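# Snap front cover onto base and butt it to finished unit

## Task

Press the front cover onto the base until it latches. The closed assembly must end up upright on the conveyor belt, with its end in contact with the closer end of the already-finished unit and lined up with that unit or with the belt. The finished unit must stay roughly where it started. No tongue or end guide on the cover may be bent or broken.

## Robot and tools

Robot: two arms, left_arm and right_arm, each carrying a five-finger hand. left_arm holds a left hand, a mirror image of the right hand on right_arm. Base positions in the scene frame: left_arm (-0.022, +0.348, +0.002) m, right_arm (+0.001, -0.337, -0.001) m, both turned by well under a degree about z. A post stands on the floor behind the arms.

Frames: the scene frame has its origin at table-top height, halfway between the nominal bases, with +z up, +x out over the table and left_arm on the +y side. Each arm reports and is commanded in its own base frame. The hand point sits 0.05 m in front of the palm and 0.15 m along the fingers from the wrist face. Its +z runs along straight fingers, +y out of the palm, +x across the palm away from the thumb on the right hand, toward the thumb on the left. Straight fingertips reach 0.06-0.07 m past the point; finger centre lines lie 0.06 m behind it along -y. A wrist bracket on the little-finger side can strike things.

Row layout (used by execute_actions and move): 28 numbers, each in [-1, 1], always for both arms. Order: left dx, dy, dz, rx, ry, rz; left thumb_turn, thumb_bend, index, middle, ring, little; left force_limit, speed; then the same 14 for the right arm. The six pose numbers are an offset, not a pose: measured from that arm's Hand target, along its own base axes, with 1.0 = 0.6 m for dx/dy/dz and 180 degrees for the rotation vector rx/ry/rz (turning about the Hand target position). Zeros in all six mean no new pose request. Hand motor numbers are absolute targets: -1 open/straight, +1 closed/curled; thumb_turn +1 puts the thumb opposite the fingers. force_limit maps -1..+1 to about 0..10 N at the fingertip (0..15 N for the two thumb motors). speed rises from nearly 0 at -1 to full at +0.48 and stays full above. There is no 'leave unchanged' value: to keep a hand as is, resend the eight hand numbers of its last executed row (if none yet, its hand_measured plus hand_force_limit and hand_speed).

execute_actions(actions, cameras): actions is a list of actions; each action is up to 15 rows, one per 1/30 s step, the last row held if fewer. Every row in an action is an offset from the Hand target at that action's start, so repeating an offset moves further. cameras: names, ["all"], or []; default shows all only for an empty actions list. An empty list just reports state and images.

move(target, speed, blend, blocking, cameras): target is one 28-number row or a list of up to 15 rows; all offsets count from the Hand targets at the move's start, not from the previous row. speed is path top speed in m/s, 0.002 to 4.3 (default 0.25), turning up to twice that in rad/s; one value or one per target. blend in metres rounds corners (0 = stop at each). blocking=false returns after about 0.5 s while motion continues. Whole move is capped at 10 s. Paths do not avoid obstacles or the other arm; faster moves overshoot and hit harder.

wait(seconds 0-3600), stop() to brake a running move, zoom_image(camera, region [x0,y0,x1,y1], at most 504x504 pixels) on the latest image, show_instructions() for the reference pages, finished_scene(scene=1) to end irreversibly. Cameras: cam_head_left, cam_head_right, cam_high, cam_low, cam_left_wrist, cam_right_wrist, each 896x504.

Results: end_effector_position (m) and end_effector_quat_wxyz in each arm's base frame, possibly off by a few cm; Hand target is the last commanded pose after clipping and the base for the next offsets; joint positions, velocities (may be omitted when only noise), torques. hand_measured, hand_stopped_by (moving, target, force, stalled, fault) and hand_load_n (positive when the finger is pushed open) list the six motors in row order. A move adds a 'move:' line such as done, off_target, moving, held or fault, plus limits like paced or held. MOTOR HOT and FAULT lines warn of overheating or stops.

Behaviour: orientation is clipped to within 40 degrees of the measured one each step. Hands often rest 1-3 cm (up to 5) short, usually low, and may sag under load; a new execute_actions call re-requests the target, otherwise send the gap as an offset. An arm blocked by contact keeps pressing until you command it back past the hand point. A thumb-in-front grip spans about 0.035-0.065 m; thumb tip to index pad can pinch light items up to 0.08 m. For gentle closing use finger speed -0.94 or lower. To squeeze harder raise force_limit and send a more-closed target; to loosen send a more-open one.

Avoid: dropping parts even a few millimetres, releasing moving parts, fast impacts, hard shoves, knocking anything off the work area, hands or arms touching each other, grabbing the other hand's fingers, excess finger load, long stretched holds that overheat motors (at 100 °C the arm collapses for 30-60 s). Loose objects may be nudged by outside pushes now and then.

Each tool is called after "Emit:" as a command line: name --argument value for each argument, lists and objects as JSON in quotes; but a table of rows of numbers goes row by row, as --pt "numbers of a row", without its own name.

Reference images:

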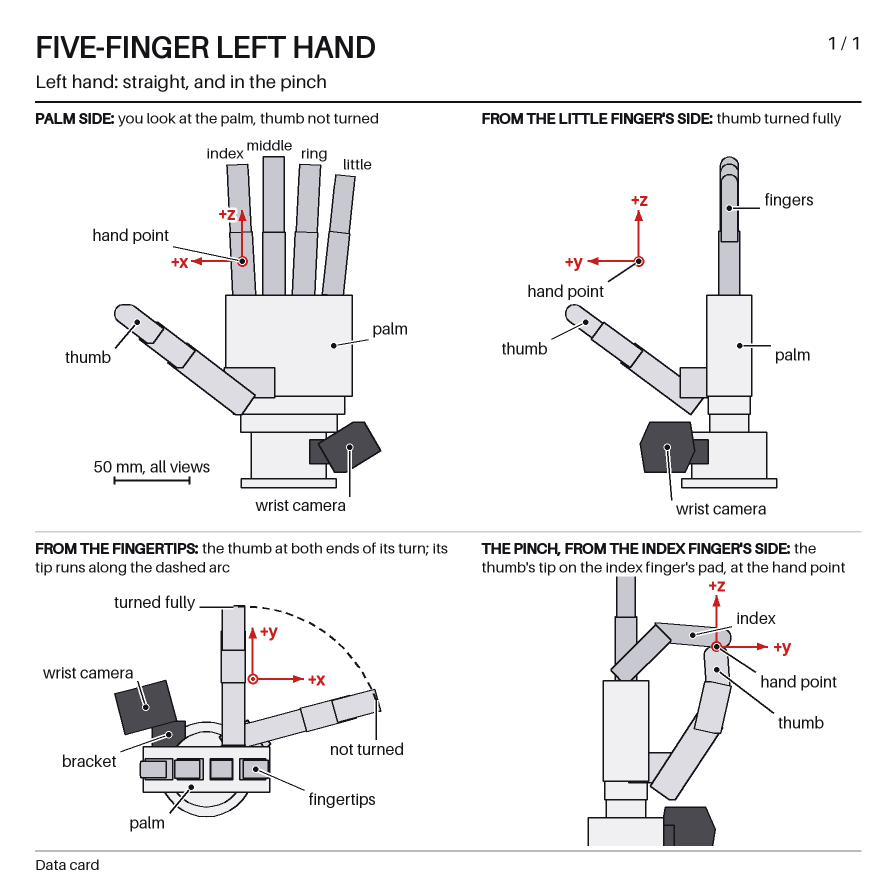

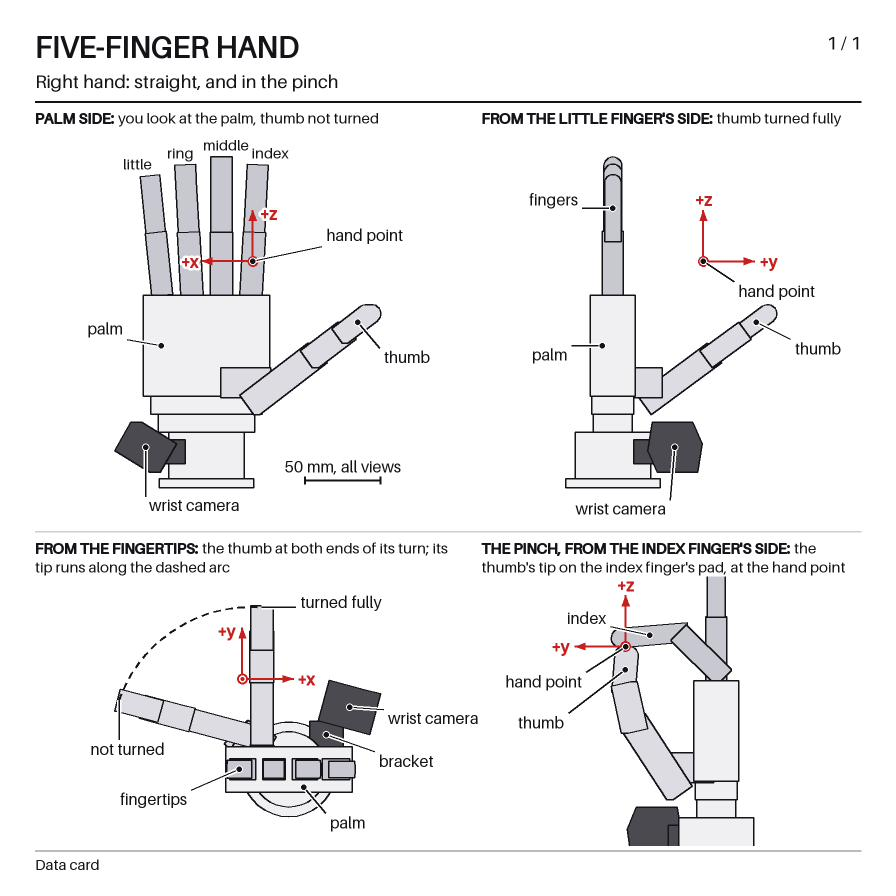

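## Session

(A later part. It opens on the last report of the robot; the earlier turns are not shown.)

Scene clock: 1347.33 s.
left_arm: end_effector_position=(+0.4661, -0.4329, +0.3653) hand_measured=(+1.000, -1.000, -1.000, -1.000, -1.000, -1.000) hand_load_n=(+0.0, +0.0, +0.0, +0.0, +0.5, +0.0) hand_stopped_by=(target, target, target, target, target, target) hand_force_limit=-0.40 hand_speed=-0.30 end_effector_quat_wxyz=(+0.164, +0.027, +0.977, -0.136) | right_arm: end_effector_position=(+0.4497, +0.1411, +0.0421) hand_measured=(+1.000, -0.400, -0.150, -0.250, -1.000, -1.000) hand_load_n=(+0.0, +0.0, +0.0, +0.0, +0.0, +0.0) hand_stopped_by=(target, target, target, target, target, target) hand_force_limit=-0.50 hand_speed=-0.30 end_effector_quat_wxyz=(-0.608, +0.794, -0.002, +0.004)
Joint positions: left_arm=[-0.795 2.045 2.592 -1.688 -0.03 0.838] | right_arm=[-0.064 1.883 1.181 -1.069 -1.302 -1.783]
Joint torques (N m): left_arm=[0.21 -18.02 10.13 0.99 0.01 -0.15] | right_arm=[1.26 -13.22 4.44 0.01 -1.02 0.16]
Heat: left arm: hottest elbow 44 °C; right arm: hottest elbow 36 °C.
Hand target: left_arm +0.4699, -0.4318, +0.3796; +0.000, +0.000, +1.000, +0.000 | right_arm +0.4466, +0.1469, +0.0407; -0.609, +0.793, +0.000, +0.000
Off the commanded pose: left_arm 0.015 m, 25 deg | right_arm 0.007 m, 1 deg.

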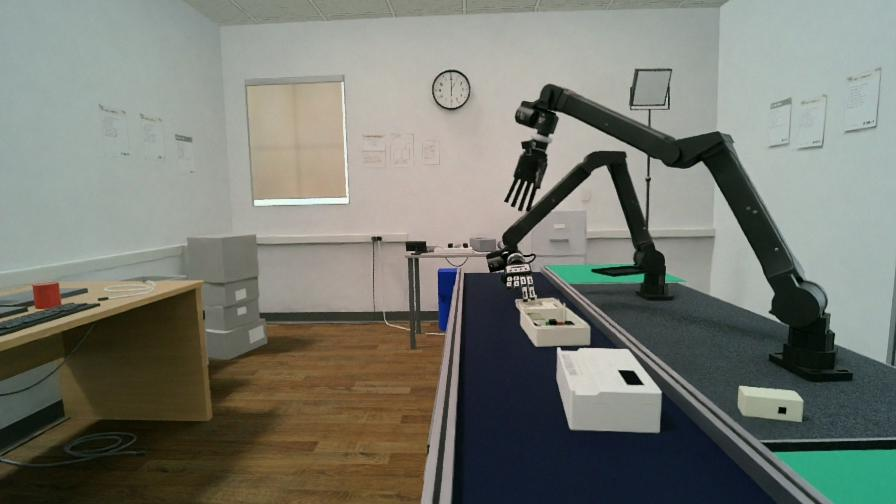

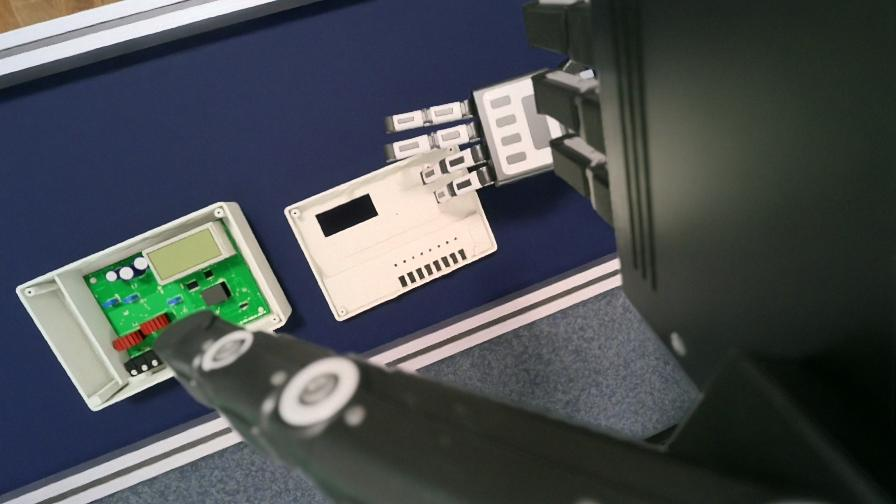

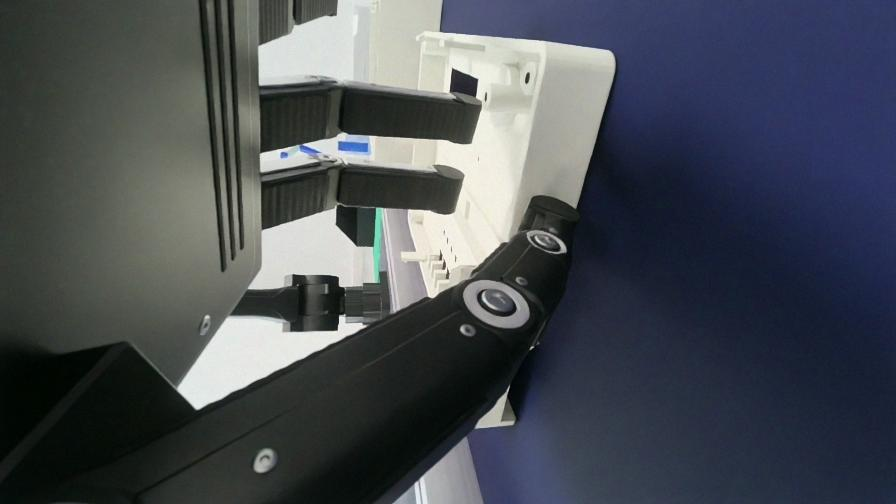

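Emit:
execute_actions --actions '[[[0,0,0,0,0,0,1,-1,-1,-1,-1,-1,-0.4,-0.3, 0,0,0,0,0,0,1,-0.4,0.3,-0.25,-1,-1,-0.5,-0.9]]]'

Emit:
wait --seconds 2.5 --cameras '["cam_left_wrist","cam_right_wrist"]'

Emit:
zoom_image --camera "cam_left_wrist" --region '[400, 100, 600, 270]'

Scene clock: 1354.07 s.
left_arm: end_effector_position=(+0.4661, -0.4329, +0.3653) hand_measured=(+1.000, -1.000, -1.000, -1.000, -1.000, -1.000) hand_load_n=(+0.0, +0.0, +0.0, +0.0, +0.0, +0.0) hand_stopped_by=(target, target, target, target, target, target) hand_force_limit=-0.40 hand_speed=-0.30 end_effector_quat_wxyz=(+0.164, +0.027, +0.977, -0.136) | right_arm: end_effector_position=(+0.4497, +0.1411, +0.0422) hand_measured=(+1.000, -0.400, +0.300, -0.250, -1.000, -1.000) hand_load_n=(+0.0, +0.0, +0.0, +0.0, -0.5, +0.0) hand_stopped_by=(target, target, target, target, target, target) hand_force_limit=-0.50 hand_speed=-0.90 end_effector_quat_wxyz=(-0.608, +0.794, -0.002, +0.004)
Joint positions: left_arm=[-0.795 2.045 2.592 -1.688 -0.03 0.838] | right_arm=[-0.064 1.883 1.181 -1.069 -1.302 -1.783]
Joint torques (N m): left_arm=[0.15 -18.26 10.19 1.01 0.05 -0.15] | right_arm=[1.26 -13.22 4.44 0.03 -1.02 0.16]
Heat: left arm: hottest elbow 44 °C; right arm: hottest elbow 36 °C.
Hand target: left_arm +0.4699, -0.4318, +0.3796; +0.000, +0.000, +1.000, +0.000 | right_arm +0.4466, +0.1469, +0.0407; -0.609, +0.793, +0.000, +0.000
Off the commanded pose: left_arm 0.015 m, 25 deg | right_arm 0.007 m, 1 deg.
joint sent to its limit (left arm) — joint 4 (wrist pitch), lower limit. The joint targets are off in orientation, not in position.
Step readings (end_effector_position of left_arm | right_arm):
0: (+0.4661, -0.4329, +0.3653) | (+0.4497, +0.1411, +0.0421)
1: (+0.4661, -0.4329, +0.3653) | (+0.4497, +0.1411, +0.0421)
2: (+0.4661, -0.4329, +0.3653) | (+0.4497, +0.1411, +0.0421)
4: (+0.4661, -0.4329, +0.3653) | (+0.4497, +0.1411, +0.0422)
8: (+0.4661, -0.4329, +0.3653) | (+0.4497, +0.1411, +0.0422)
15: (+0.4661, -0.4329, +0.3653) | (+0.4497, +0.1411, +0.0422)

Scene clock: 1356.57 s.
left_arm: end_effector_position=(+0.4661, -0.4329, +0.3653) hand_measured=(+1.000, -1.000, -1.000, -1.000, -1.000, -1.000) hand_load_n=(+0.0, +0.0, +0.0, +0.0, +0.0, +0.0) hand_stopped_by=(target, target, target, target, target, target) hand_force_limit=-0.40 hand_speed=-0.30 end_effector_quat_wxyz=(+0.164, +0.027, +0.977, -0.136) | right_arm: end_effector_position=(+0.4497, +0.1411, +0.0422) hand_measured=(+1.000, -0.400, +0.300, -0.250, -1.000, -1.000) hand_load_n=(+0.0, +0.0, +0.0, +0.0, +0.0, +0.0) hand_stopped_by=(target, target, target, target, target, target) hand_force_limit=-0.50 hand_speed=-0.90 end_effector_quat_wxyz=(-0.608, +0.794, -0.002, +0.004)
Joint positions: left_arm=[-0.795 2.045 2.592 -1.688 -0.03 0.838] | right_arm=[-0.064 1.883 1.181 -1.069 -1.302 -1.783]
Joint torques (N m): left_arm=[0.09 -17.79 10.07 1.01 0.02 -0.15] | right_arm=[1.26 -13.16 4.44 0.03 -1.02 0.16]
Heat: left arm: hottest elbow 44 °C; right arm: hottest elbow 36 °C.
Hand target: left_arm +0.4699, -0.4318, +0.3796; +0.000, +0.000, +1.000, +0.000 | right_arm +0.4466, +0.1469, +0.0407; -0.609, +0.793, +0.000, +0.000
Off the commanded pose: left_arm 0.015 m, 25 deg | right_arm 0.007 m, 1 deg.
wait: 2.50 s; at rest by 0.17 s

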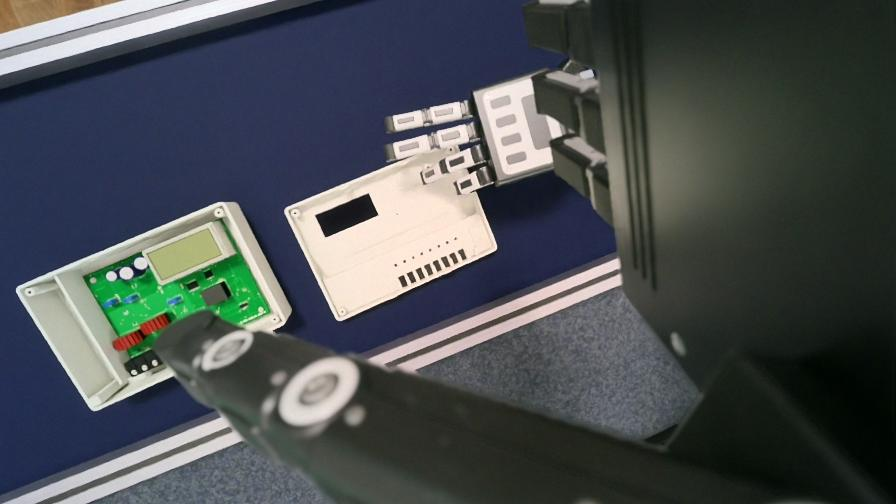

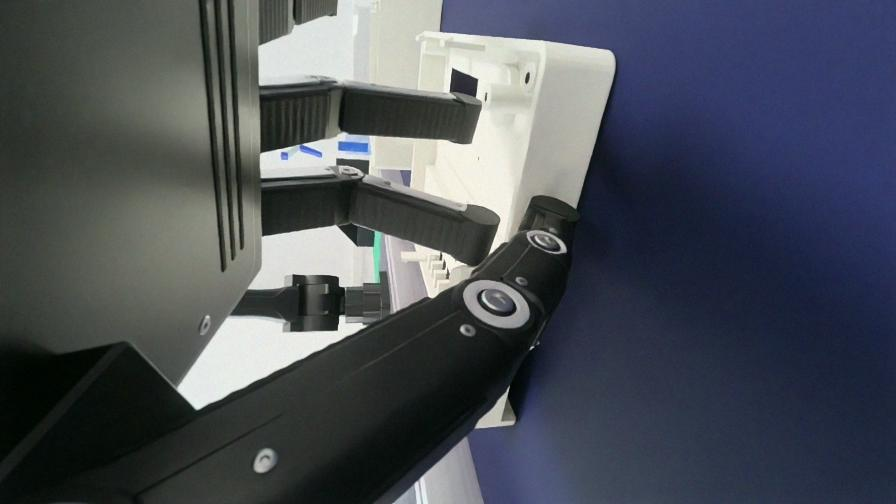

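Scaled by 2.520 from the camera's image (finer frame: 1280x720).

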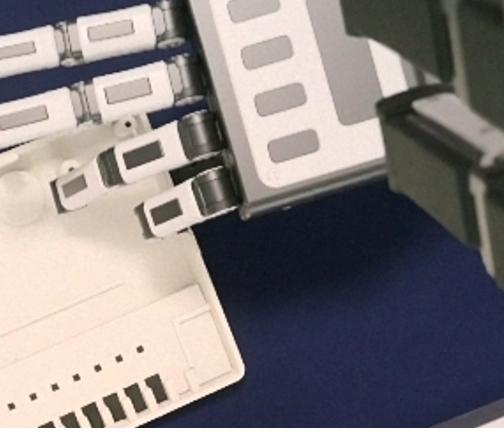

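Emit:
execute_actions --actions '[[[0,0,0,0,0,0,1,-1,-1,-1,-1,-1,-0.4,-0.3, 0,0,0,0,0,0,1,-0.4,0.42,-0.25,-1,-1,-0.5,-0.93]],[[0,0,0,0,0,0,1,-1,-1,-1,-1,-1,-0.4,-0.3, 0,0,0,0,0,0,1,-0.4,0.42,-0.25,-1,-1,-0.5,-0.93]]]'

Scene clock: 1359.53 s.
left_arm: end_effector_position=(+0.4661, -0.4329, +0.3653) hand_measured=(+1.000, -1.000, -1.000, -1.000, -1.000, -1.000) hand_load_n=(+0.0, +0.0, -0.5, +0.0, +0.0, +0.0) hand_stopped_by=(target, target, target, target, target, target) hand_force_limit=-0.40 hand_speed=-0.30 end_effector_quat_wxyz=(+0.164, +0.027, +0.977, -0.136) | right_arm: end_effector_position=(+0.4497, +0.1411, +0.0422) hand_measured=(+1.000, -0.400, +0.420, -0.250, -1.000, -1.000) hand_load_n=(+0.0, +0.0, +0.0, +0.0, +0.0, +0.0) hand_stopped_by=(target, target, target, target, target, target) hand_force_limit=-0.50 hand_speed=-0.93 end_effector_quat_wxyz=(-0.608, +0.794, -0.002, +0.004)
Joint positions: left_arm=[-0.795 2.045 2.592 -1.688 -0.03 0.838] | right_arm=[-0.064 1.883 1.181 -1.069 -1.302 -1.783]
Joint torques (N m): left_arm=[0.03 -18.08 10.09 1.03 0.03 -0.12] | right_arm=[1.26 -13.16 4.42 0.03 -1.02 0.16]
Heat: left arm: hottest elbow 44 °C; right arm: hottest elbow 36 °C.
Hand target: left_arm +0.4699, -0.4318, +0.3796; +0.000, +0.000, +1.000, +0.000 | right_arm +0.4466, +0.1469, +0.0407; -0.609, +0.793, +0.000, +0.000
Off the commanded pose: left_arm 0.015 m, 25 deg | right_arm 0.007 m, 1 deg.
joint sent to its limit (left arm) — joint 4 (wrist pitch), lower limit. The joint targets are off in orientation, not in position.
Step readings (end_effector_position of left_arm | right_arm):
0: (+0.4661, -0.4329, +0.3653) | (+0.4497, +0.1411, +0.0422)
1: (+0.4661, -0.4329, +0.3653) | (+0.4497, +0.1411, +0.0422)
2: (+0.4661, -0.4329, +0.3653) | (+0.4497, +0.1411, +0.0422)
4: (+0.4661, -0.4329, +0.3653) | (+0.4497, +0.1411, +0.0422)
8: (+0.4661, -0.4329, +0.3653) | (+0.4497, +0.1411, +0.0422)
15: (+0.4661, -0.4329, +0.3653) | (+0.4497, +0.1411, +0.0422)
16: (+0.4661, -0.4329, +0.3653) | (+0.4497, +0.1411, +0.0422)
17: (+0.4661, -0.4329, +0.3653) | (+0.4497, +0.1411, +0.0422)
19: (+0.4661, -0.4329, +0.3653) | (+0.4497, +0.1411, +0.0422)
23: (+0.4661, -0.4329, +0.3653) | (+0.4497, +0.1411, +0.0422)
30: (+0.4661, -0.4329, +0.3653) | (+0.4497, +0.1411, +0.0422)

Emit:
wait --seconds 0 --cameras '["cam_low","cam_left_wrist","cam_right_wrist"]'

Emit:
zoom_image --camera "cam_left_wrist" --region '[400, 100, 600, 270]'

Emit:
zoom_image --camera "cam_low" --region '[490, 230, 590, 310]'

Emit:
zoom_image --camera "cam_right_wrist" --region '[400, 130, 600, 330]'

Scene clock: 1362.50 s.
left_arm: end_effector_position=(+0.4661, -0.4329, +0.3653) hand_measured=(+1.000, -1.000, -1.000, -1.000, -1.000, -1.000) hand_load_n=(+0.0, +0.0, +0.0, +0.0, +0.0, +0.0) hand_stopped_by=(target, target, target, target, target, target) hand_force_limit=-0.40 hand_speed=-0.30 end_effector_quat_wxyz=(+0.164, +0.027, +0.977, -0.136) | right_arm: end_effector_position=(+0.4497, +0.1411, +0.0422) hand_measured=(+1.000, -0.400, +0.420, -0.250, -1.000, -1.000) hand_load_n=(+0.0, +0.0, +0.5, +0.0, +0.0, +0.0) hand_stopped_by=(target, target, target, target, target, target) hand_force_limit=-0.50 hand_speed=-0.93 end_effector_quat_wxyz=(-0.608, +0.794, -0.002, +0.004)
Joint positions: left_arm=[-0.795 2.045 2.592 -1.688 -0.03 0.838] | right_arm=[-0.064 1.883 1.181 -1.069 -1.302 -1.783]
Joint torques (N m): left_arm=[0.38 -18.08 10.06 0.99 0.02 -0.11] | right_arm=[1.32 -13.22 4.44 0.03 -1.02 0.16]
Heat: left arm: hottest elbow 44 °C; right arm: hottest elbow 36 °C.
Hand target: left_arm +0.4699, -0.4318, +0.3796; +0.000, +0.000, +1.000, +0.000 | right_arm +0.4466, +0.1469, +0.0407; -0.609, +0.793, +0.000, +0.000
Off the commanded pose: left_arm 0.015 m, 25 deg | right_arm 0.007 m, 1 deg.

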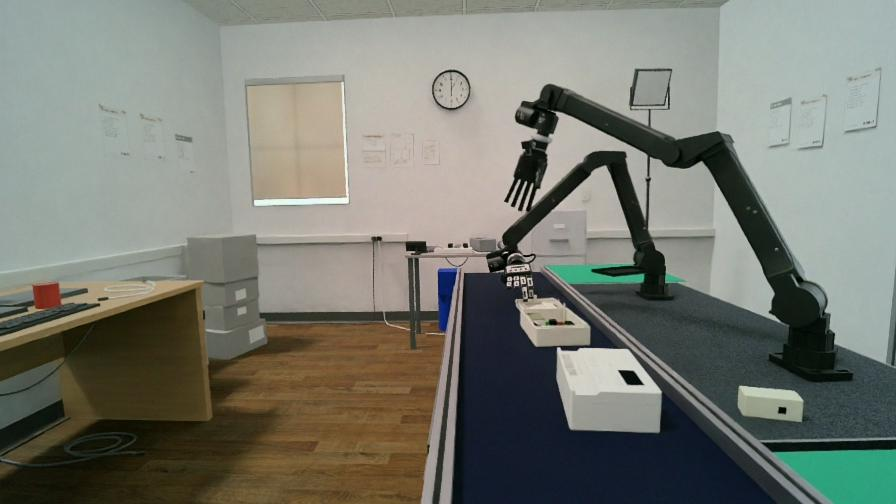

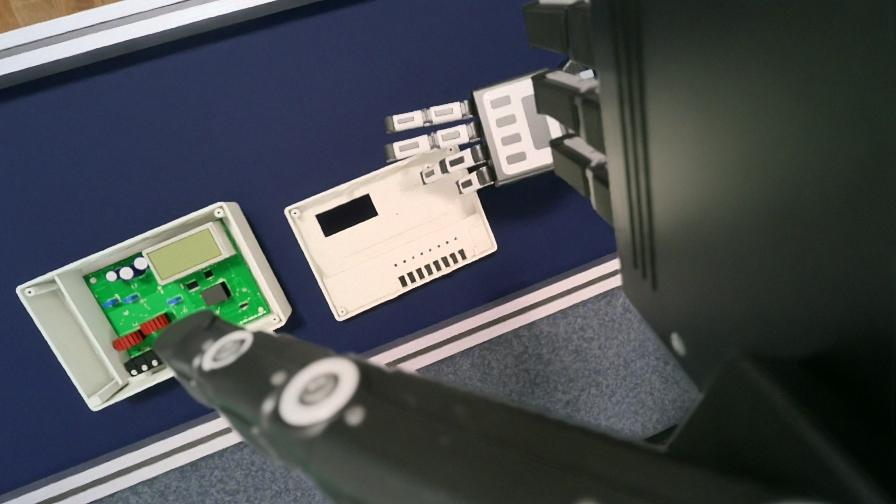

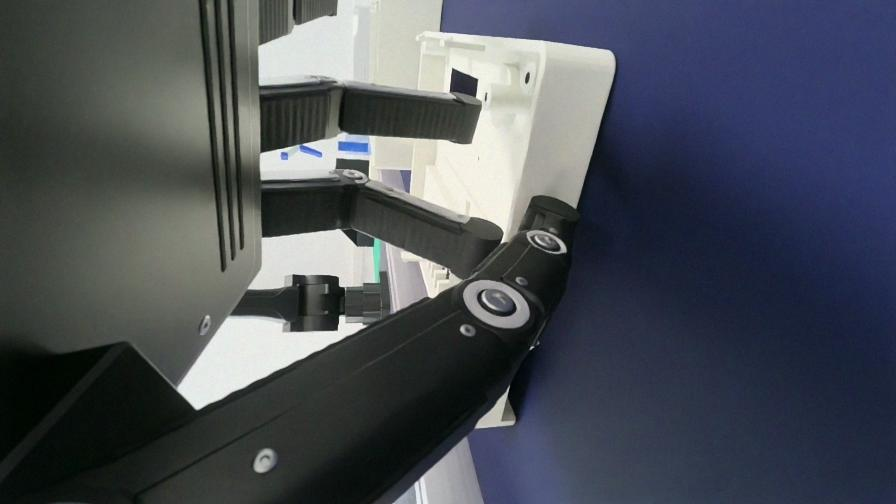

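Scaled by 2.520 from the camera's image (finer frame: 1280x720).

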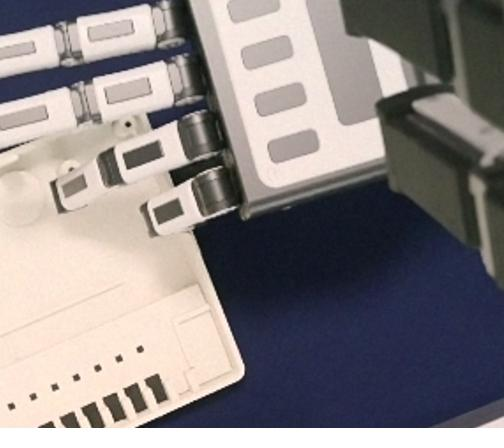

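Scaled by 5.040 from the camera's image (finer frame: 1280x720).

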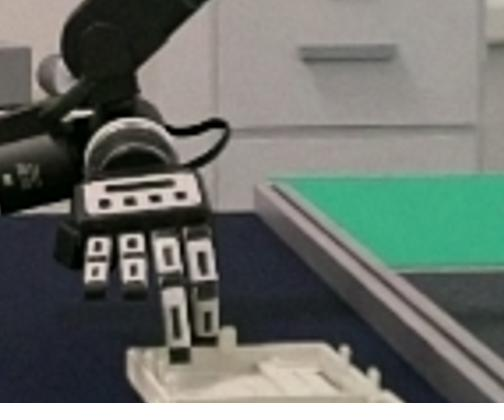

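Scaled by 2.520 from the camera's image (finer frame: 1280x720).

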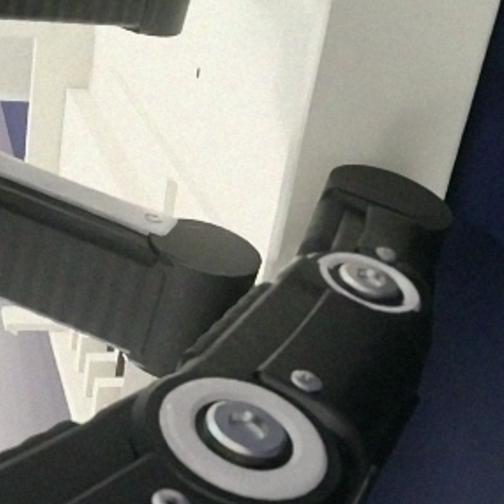

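Emit:
move --pt "0 0 0 0 0 0 1 -1 -1 -1 -1 -1 -0.4 -0.3 0 -0.006 0.008 0 0 0 1 -0.2 -0.15 -0.25 -1 -1 -0.5 -0.5" --pt "0 0 0 0 0 0 1 -1 -1 -1 -1 -1 -0.4 -0.3 0 -0.006 -0.018 0 0 0 1 -0.2 -0.15 -0.25 -1 -1 -0.5 -0.5" --speed 0.05 --cameras '["cam_left_wrist","cam_right_wrist"]'

Emit:
zoom_image --camera "cam_left_wrist" --region '[400, 100, 600, 270]'

Emit:
zoom_image --camera "cam_right_wrist" --region '[400, 30, 640, 270]'

Scene clock: 1380.43 s.
left_arm: end_effector_position=(+0.4661, -0.4329, +0.3653) hand_measured=(+1.000, -1.000, -1.000, -1.000, -1.000, -1.000) hand_load_n=(+0.0, +0.0, +0.0, +0.0, +0.0, +0.0) hand_stopped_by=(target, target, target, target, target, target) hand_force_limit=-0.40 hand_speed=-0.30 end_effector_quat_wxyz=(+0.164, +0.027, +0.977, -0.136) | right_arm: end_effector_position=(+0.4494, +0.1412, +0.0422) hand_measured=(+1.000, -0.200, -0.150, -0.250, -1.000, -1.000) hand_load_n=(+0.0, +0.0, +0.0, +0.0, +0.0, +0.0) hand_stopped_by=(target, target, target, target, target, target) hand_force_limit=-0.50 hand_speed=-0.50 end_effector_quat_wxyz=(-0.608, +0.794, -0.002, +0.004)
Joint positions: left_arm=[-0.795 2.045 2.592 -1.688 -0.03 0.838] | right_arm=[-0.064 1.883 1.181 -1.071 -1.302 -1.785]
Joint torques (N m): left_arm=[0.56 -17.85 10.24 0.96 0.03 -0.11] | right_arm=[0.56 -11.63 4.37 0.03 -0.95 -0.07]
Heat: left arm: hottest elbow 44 °C; right arm: hottest elbow 35 °C.
Hand target: left_arm +0.4699, -0.4318, +0.3796; +0.000, +0.000, +1.000, +0.000 | right_arm +0.4466, +0.1433, +0.0300; -0.609, +0.793, +0.000, +0.000
Off the commanded pose: left_arm 0.015 m, 25 deg | right_arm 0.013 m, 1 deg.
joint sent to its limit (left arm) — joint 4 (wrist pitch), lower limit. The joint targets are off in orientation, not in position.
move: off_target (right_arm)

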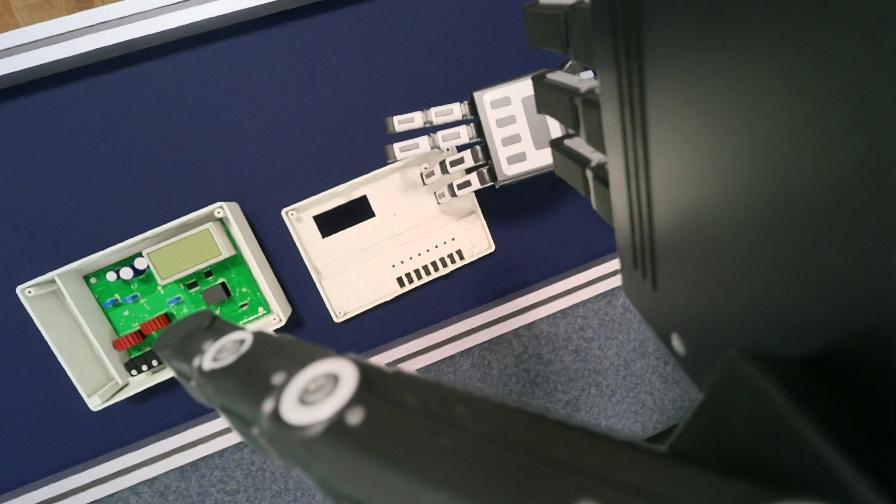

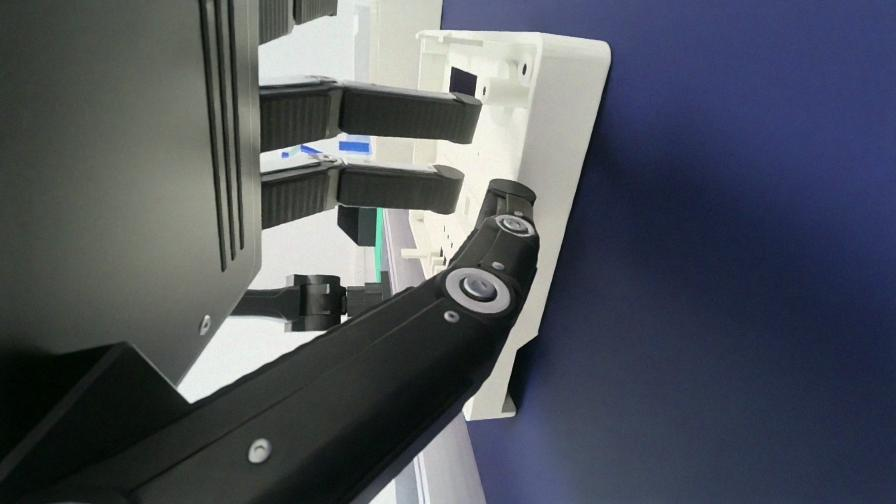

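Scaled by 2.520 from the camera's image (finer frame: 1280x720).

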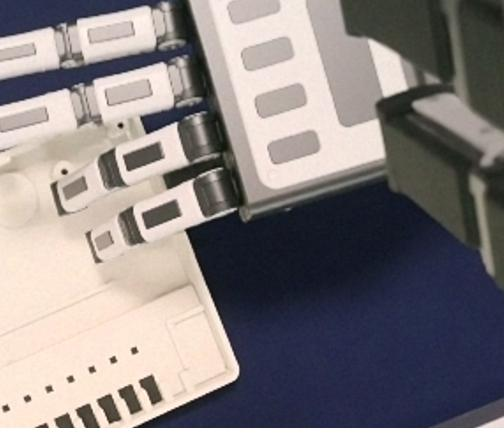

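Scaled by 2.100 from the camera's image (finer frame: 1280x720).

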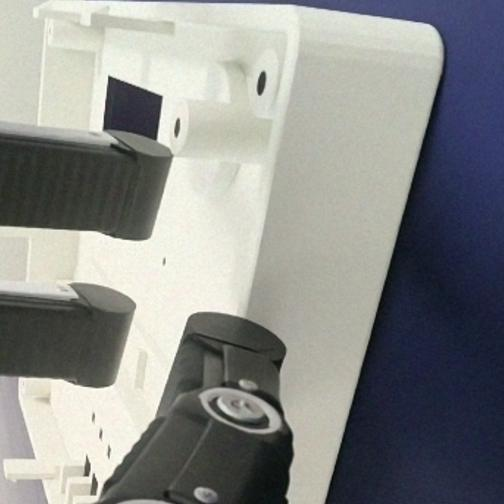

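Emit:
move --pt "0 0 0 0 0 0 1 -1 -1 -1 -1 -1 -0.4 -0.3 0 0 0 0 0 0 1 -0.4 -0.15 -0.25 -1 -1 -0.5 -0.3" --pt "0 0 0 0 0 0 1 -1 -1 -1 -1 -1 -0.4 -0.3 0 0 -0.016 0 0 0 1 -0.4 -0.15 -0.25 -1 -1 -0.5 -0.3" --speed 0.05

Scene clock: 1385.70 s.
left_arm: end_effector_position=(+0.4661, -0.4329, +0.3653) hand_measured=(+1.000, -1.000, -1.000, -1.000, -1.000, -1.000) hand_load_n=(+0.0, +0.0, +0.0, +0.0, +0.0, +0.0) hand_stopped_by=(target, target, target, target, target, target) hand_force_limit=-0.40 hand_speed=-0.30 end_effector_quat_wxyz=(+0.164, +0.027, +0.977, -0.136) | right_arm: end_effector_position=(+0.4493, +0.1414, +0.0328) hand_measured=(+1.000, -0.400, -0.150, -0.250, -1.000, -1.000) hand_load_n=(-0.5, -0.5, +0.0, +0.0, +0.0, +0.0) hand_stopped_by=(target, target, target, target, target, target) hand_force_limit=-0.50 hand_speed=-0.30 end_effector_quat_wxyz=(-0.609, +0.793, -0.003, +0.003)
Joint positions: left_arm=[-0.795 2.045 2.592 -1.688 -0.03 0.838] | right_arm=[-0.064 1.901 1.176 -1.051 -1.305 -1.785]
Joint torques (N m): left_arm=[-0.03 -17.73 10.19 1.02 0.02 -0.13] | right_arm=[0.62 -11.75 4.19 0.12 -0.86 -0.07]
Heat: left arm: hottest elbow 44 °C; right arm: hottest elbow 35 °C.
Hand target: left_arm +0.4699, -0.4318, +0.3796; +0.000, +0.000, +1.000, +0.000 | right_arm +0.4466, +0.1433, +0.0203; -0.609, +0.793, +0.000, +0.000
Off the commanded pose: left_arm 0.015 m, 25 deg | right_arm 0.013 m, 0 deg.
joint sent to its limit (left arm) — joint 4 (wrist pitch), lower limit. The joint targets are off in orientation, not in position.
move: off_target (right_arm)

Emit:
move --target '[0,0,0,0,0,0,1,-1,-1,-1,-1,-1,-0.4,-0.3, 0,0,-0.015,0,0,0,1,-0.4,-0.15,-0.25,-1,-1,-0.5,-0.3]' --speed 0.05 --cameras '["cam_left_wrist","cam_right_wrist","cam_low"]'

Emit:
zoom_image --camera "cam_left_wrist" --region '[400, 100, 600, 270]'

Emit:
zoom_image --camera "cam_right_wrist" --region '[400, 30, 640, 270]'

Scene clock: 1389.10 s.
left_arm: end_effector_position=(+0.4661, -0.4329, +0.3653) hand_measured=(+1.000, -1.000, -1.000, -1.000, -1.000, -1.000) hand_load_n=(+0.0, +0.0, +0.0, +0.0, +0.0, +0.0) hand_stopped_by=(target, target, target, target, target, target) hand_force_limit=-0.40 hand_speed=-0.30 end_effector_quat_wxyz=(+0.164, +0.027, +0.977, -0.136) | right_arm: end_effector_position=(+0.4505, +0.1418, +0.0321) hand_measured=(+1.000, -0.400, -0.150, -0.250, -1.000, -1.000) hand_load_n=(+0.5, -1.5, +0.0, -0.5, +0.0, +0.0) hand_stopped_by=(target, target, target, target, target, target) hand_force_limit=-0.50 hand_speed=-0.30 end_effector_quat_wxyz=(-0.611, +0.792, -0.001, +0.006)
Joint positions: left_arm=[-0.795 2.045 2.592 -1.688 -0.03 0.838] | right_arm=[-0.064 1.902 1.175 -1.042 -1.308 -1.785]
Joint torques (N m): left_arm=[0.79 -17.9 10.17 1.01 0.03 -0.12] | right_arm=[0.56 -10.81 3.96 0.49 -0.69 -0.09]
Heat: left arm: hottest elbow 44 °C; right arm: hottest elbow 35 °C.
Hand target: left_arm +0.4699, -0.4318, +0.3796; +0.000, +0.000, +1.000, +0.000 | right_arm +0.4465, +0.1433, +0.0112; -0.609, +0.793, +0.000, +0.000
Off the commanded pose: left_arm 0.015 m, 25 deg | right_arm 0.021 m, 1 deg.
joint sent to its limit (left arm) — joint 4 (wrist pitch), lower limit. The joint targets are off in orientation, not in position.
move: off_target (right_arm)
Images, in order (width x height): cam_low 896x504, cam_left_wrist 896x504, cam_right_wrist 896x504.

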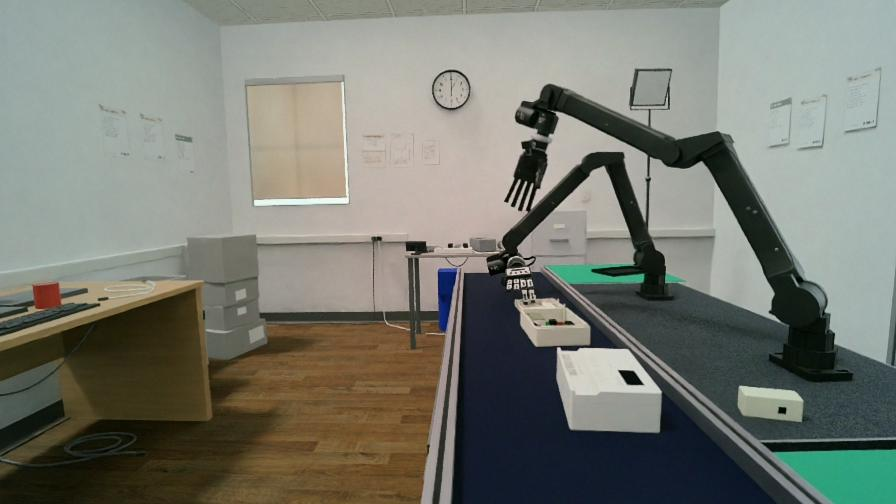

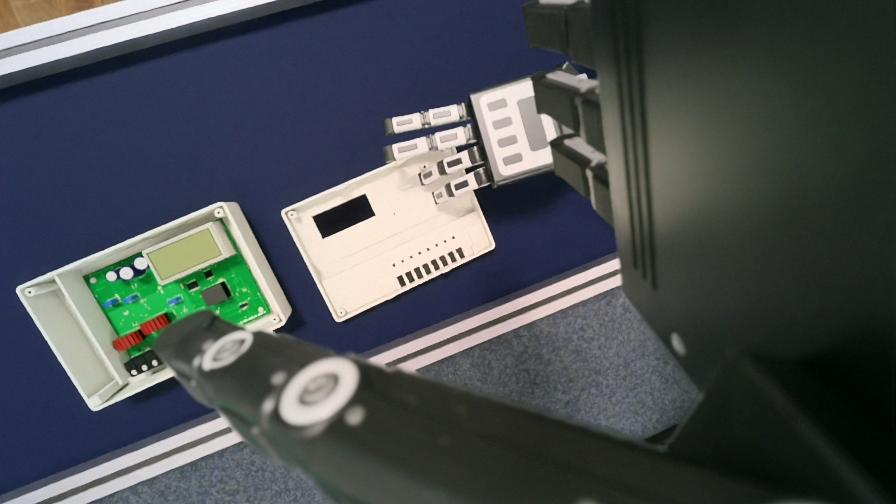

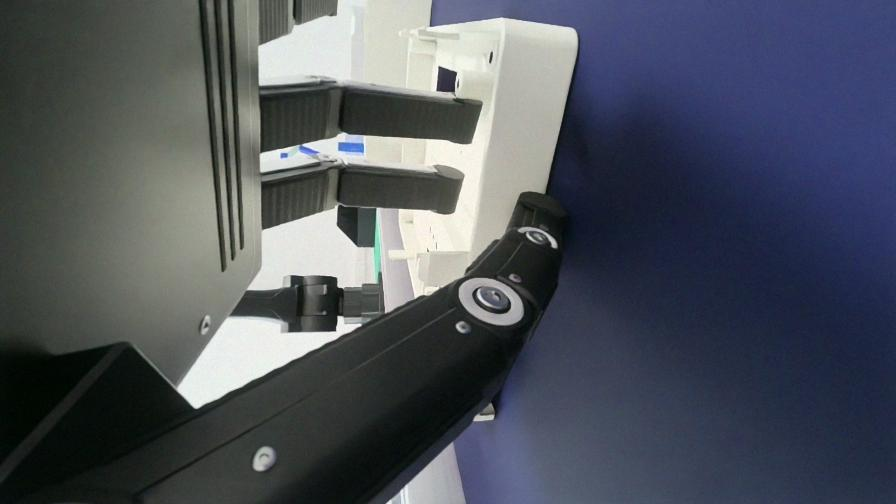

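Scaled by 2.520 from the camera's image (finer frame: 1280x720).

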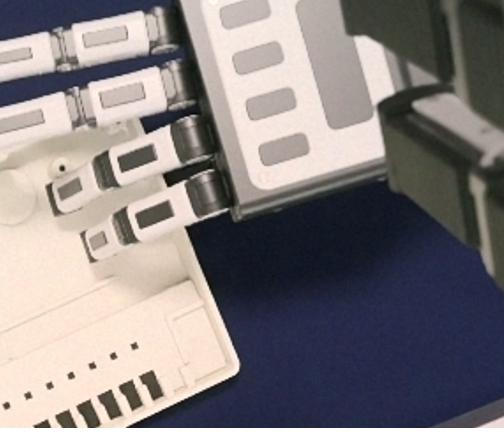

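Scaled by 2.100 from the camera's image (finer frame: 1280x720).

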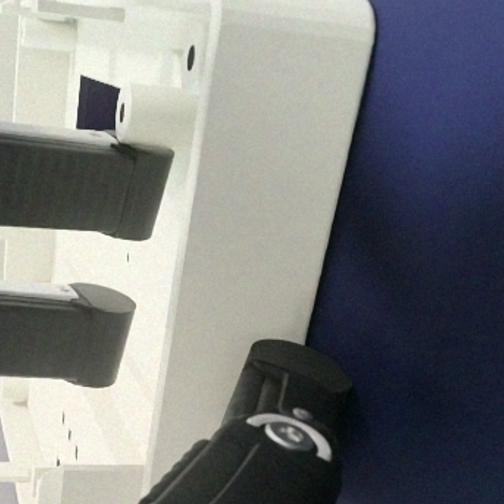

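Emit:
move --pt "0 0 0 0 0 0 1 -1 -1 -1 -1 -1 -0.4 -0.3 0 0 0.022 0 0 0 1 -0.4 -0.15 -0.25 -1 -1 -0.5 -0.3" --pt "0 0 0 0 0 0 1 -1 -1 -1 -1 -1 -0.4 -0.3 0 0 0.022 0 0 0 1 -0.25 -0.15 -0.25 -1 -1 -0.5 -0.5" --speed 0.05

Scene clock: 1396.97 s.
left_arm: end_effector_position=(+0.4661, -0.4329, +0.3653) hand_measured=(+1.000, -1.000, -1.000, -1.000, -1.000, -1.000) hand_load_n=(+0.0, +0.0, +0.0, +0.0, +0.0, +0.0) hand_stopped_by=(target, target, target, target, target, target) hand_force_limit=-0.40 hand_speed=-0.30 end_effector_quat_wxyz=(+0.164, +0.027, +0.977, -0.136) | right_arm: end_effector_position=(+0.4504, +0.1414, +0.0316) hand_measured=(+1.000, -0.250, -0.150, -0.250, -1.000, -1.000) hand_load_n=(+0.0, +0.0, +0.0, +0.0, +0.0, +0.0) hand_stopped_by=(target, target, target, target, target, target) hand_force_limit=-0.50 hand_speed=-0.50 end_effector_quat_wxyz=(-0.609, +0.793, -0.001, +0.006)
Joint positions: left_arm=[-0.795 2.045 2.592 -1.688 -0.03 0.838] | right_arm=[-0.064 1.902 1.175 -1.042 -1.305 -1.785]
Joint torques (N m): left_arm=[0.32 -17.85 10.19 1.06 0.03 -0.13] | right_arm=[0.62 -12.4 4.48 -0.54 -0.84 -0.06]
Heat: left arm: hottest elbow 44 °C; right arm: hottest elbow 35 °C.
Hand target: left_arm +0.4699, -0.4318, +0.3796; +0.000, +0.000, +1.000, +0.000 | right_arm +0.4466, +0.1433, +0.0245; -0.609, +0.793, +0.000, +0.000
Off the commanded pose: left_arm 0.015 m, 25 deg | right_arm 0.008 m, 1 deg.
joint sent to its limit (left arm) — joint 4 (wrist pitch), lower limit. The joint targets are off in orientation, not in position.
move: done

Now go down a bit more, with the thumb higher.

Emit:
move --target '[0,0,0,0,0,0,1,-1,-1,-1,-1,-1,-0.4,-0.3, 0,0,-0.02,0,0,0,1,-0.25,-0.15,-0.25,-1,-1,-0.5,-0.3]' --speed 0.05 --cameras '["cam_left_wrist","cam_right_wrist"]'

Emit:
zoom_image --camera "cam_right_wrist" --region '[400, 30, 640, 270]'

Scene clock: 1398.97 s.
left_arm: end_effector_position=(+0.4661, -0.4329, +0.3653) hand_measured=(+1.000, -1.000, -1.000, -1.000, -1.000, -1.000) hand_load_n=(+0.0, +0.0, +0.0, +0.0, +0.0, +0.0) hand_stopped_by=(target, target, target, target, target, target) hand_force_limit=-0.40 hand_speed=-0.30 end_effector_quat_wxyz=(+0.164, +0.027, +0.977, -0.136) | right_arm: end_effector_position=(+0.4508, +0.1414, +0.0261) hand_measured=(+1.000, -0.250, -0.150, -0.250, -1.000, -1.000) hand_load_n=(+0.0, -0.5, +0.0, +0.0, +0.0, +0.0) hand_stopped_by=(target, target, target, target, target, target) hand_force_limit=-0.50 hand_speed=-0.30 end_effector_quat_wxyz=(-0.609, +0.793, -0.001, +0.005)
Joint positions: left_arm=[-0.795 2.045 2.592 -1.688 -0.03 0.838] | right_arm=[-0.064 1.914 1.175 -1.033 -1.305 -1.785]
Joint torques (N m): left_arm=[0.38 -17.9 10.04 0.96 0.04 -0.14] | right_arm=[0.62 -11.75 3.97 0.1 -0.82 -0.07]
Heat: left arm: hottest elbow 44 °C; right arm: hottest elbow 35 °C.
Hand target: left_arm +0.4699, -0.4318, +0.3796; +0.000, +0.000, +1.000, +0.000 | right_arm +0.4465, +0.1433, +0.0125; -0.609, +0.793, +0.000, +0.000
Off the commanded pose: left_arm 0.015 m, 25 deg | right_arm 0.014 m, 1 deg.
joint sent to its limit (left arm) — joint 4 (wrist pitch), lower limit. The joint targets are off in orientation, not in position.
move: off_target (right_arm)

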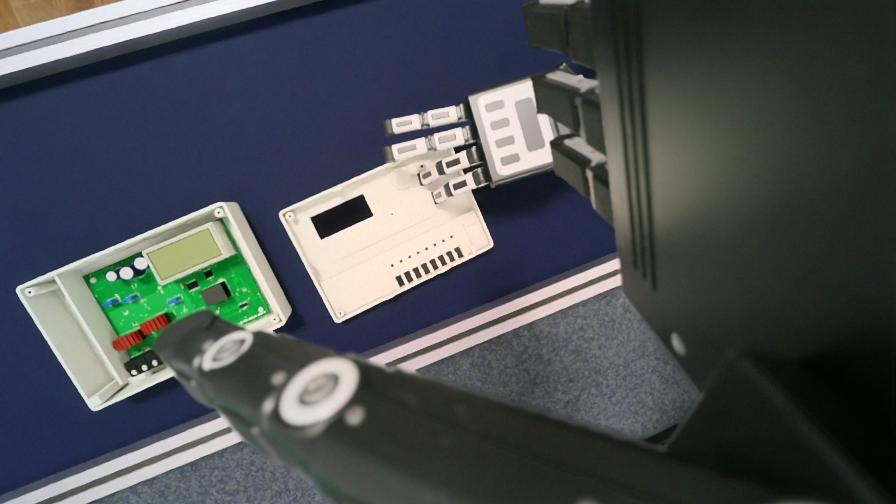

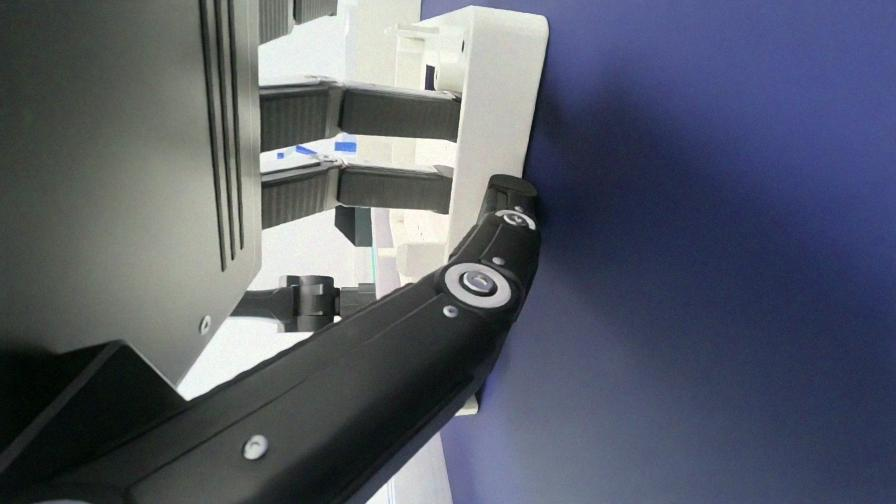

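Scaled by 2.100 from the camera's image (finer frame: 1280x720).

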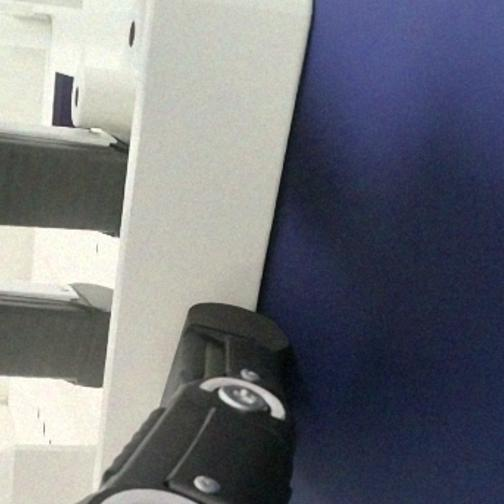

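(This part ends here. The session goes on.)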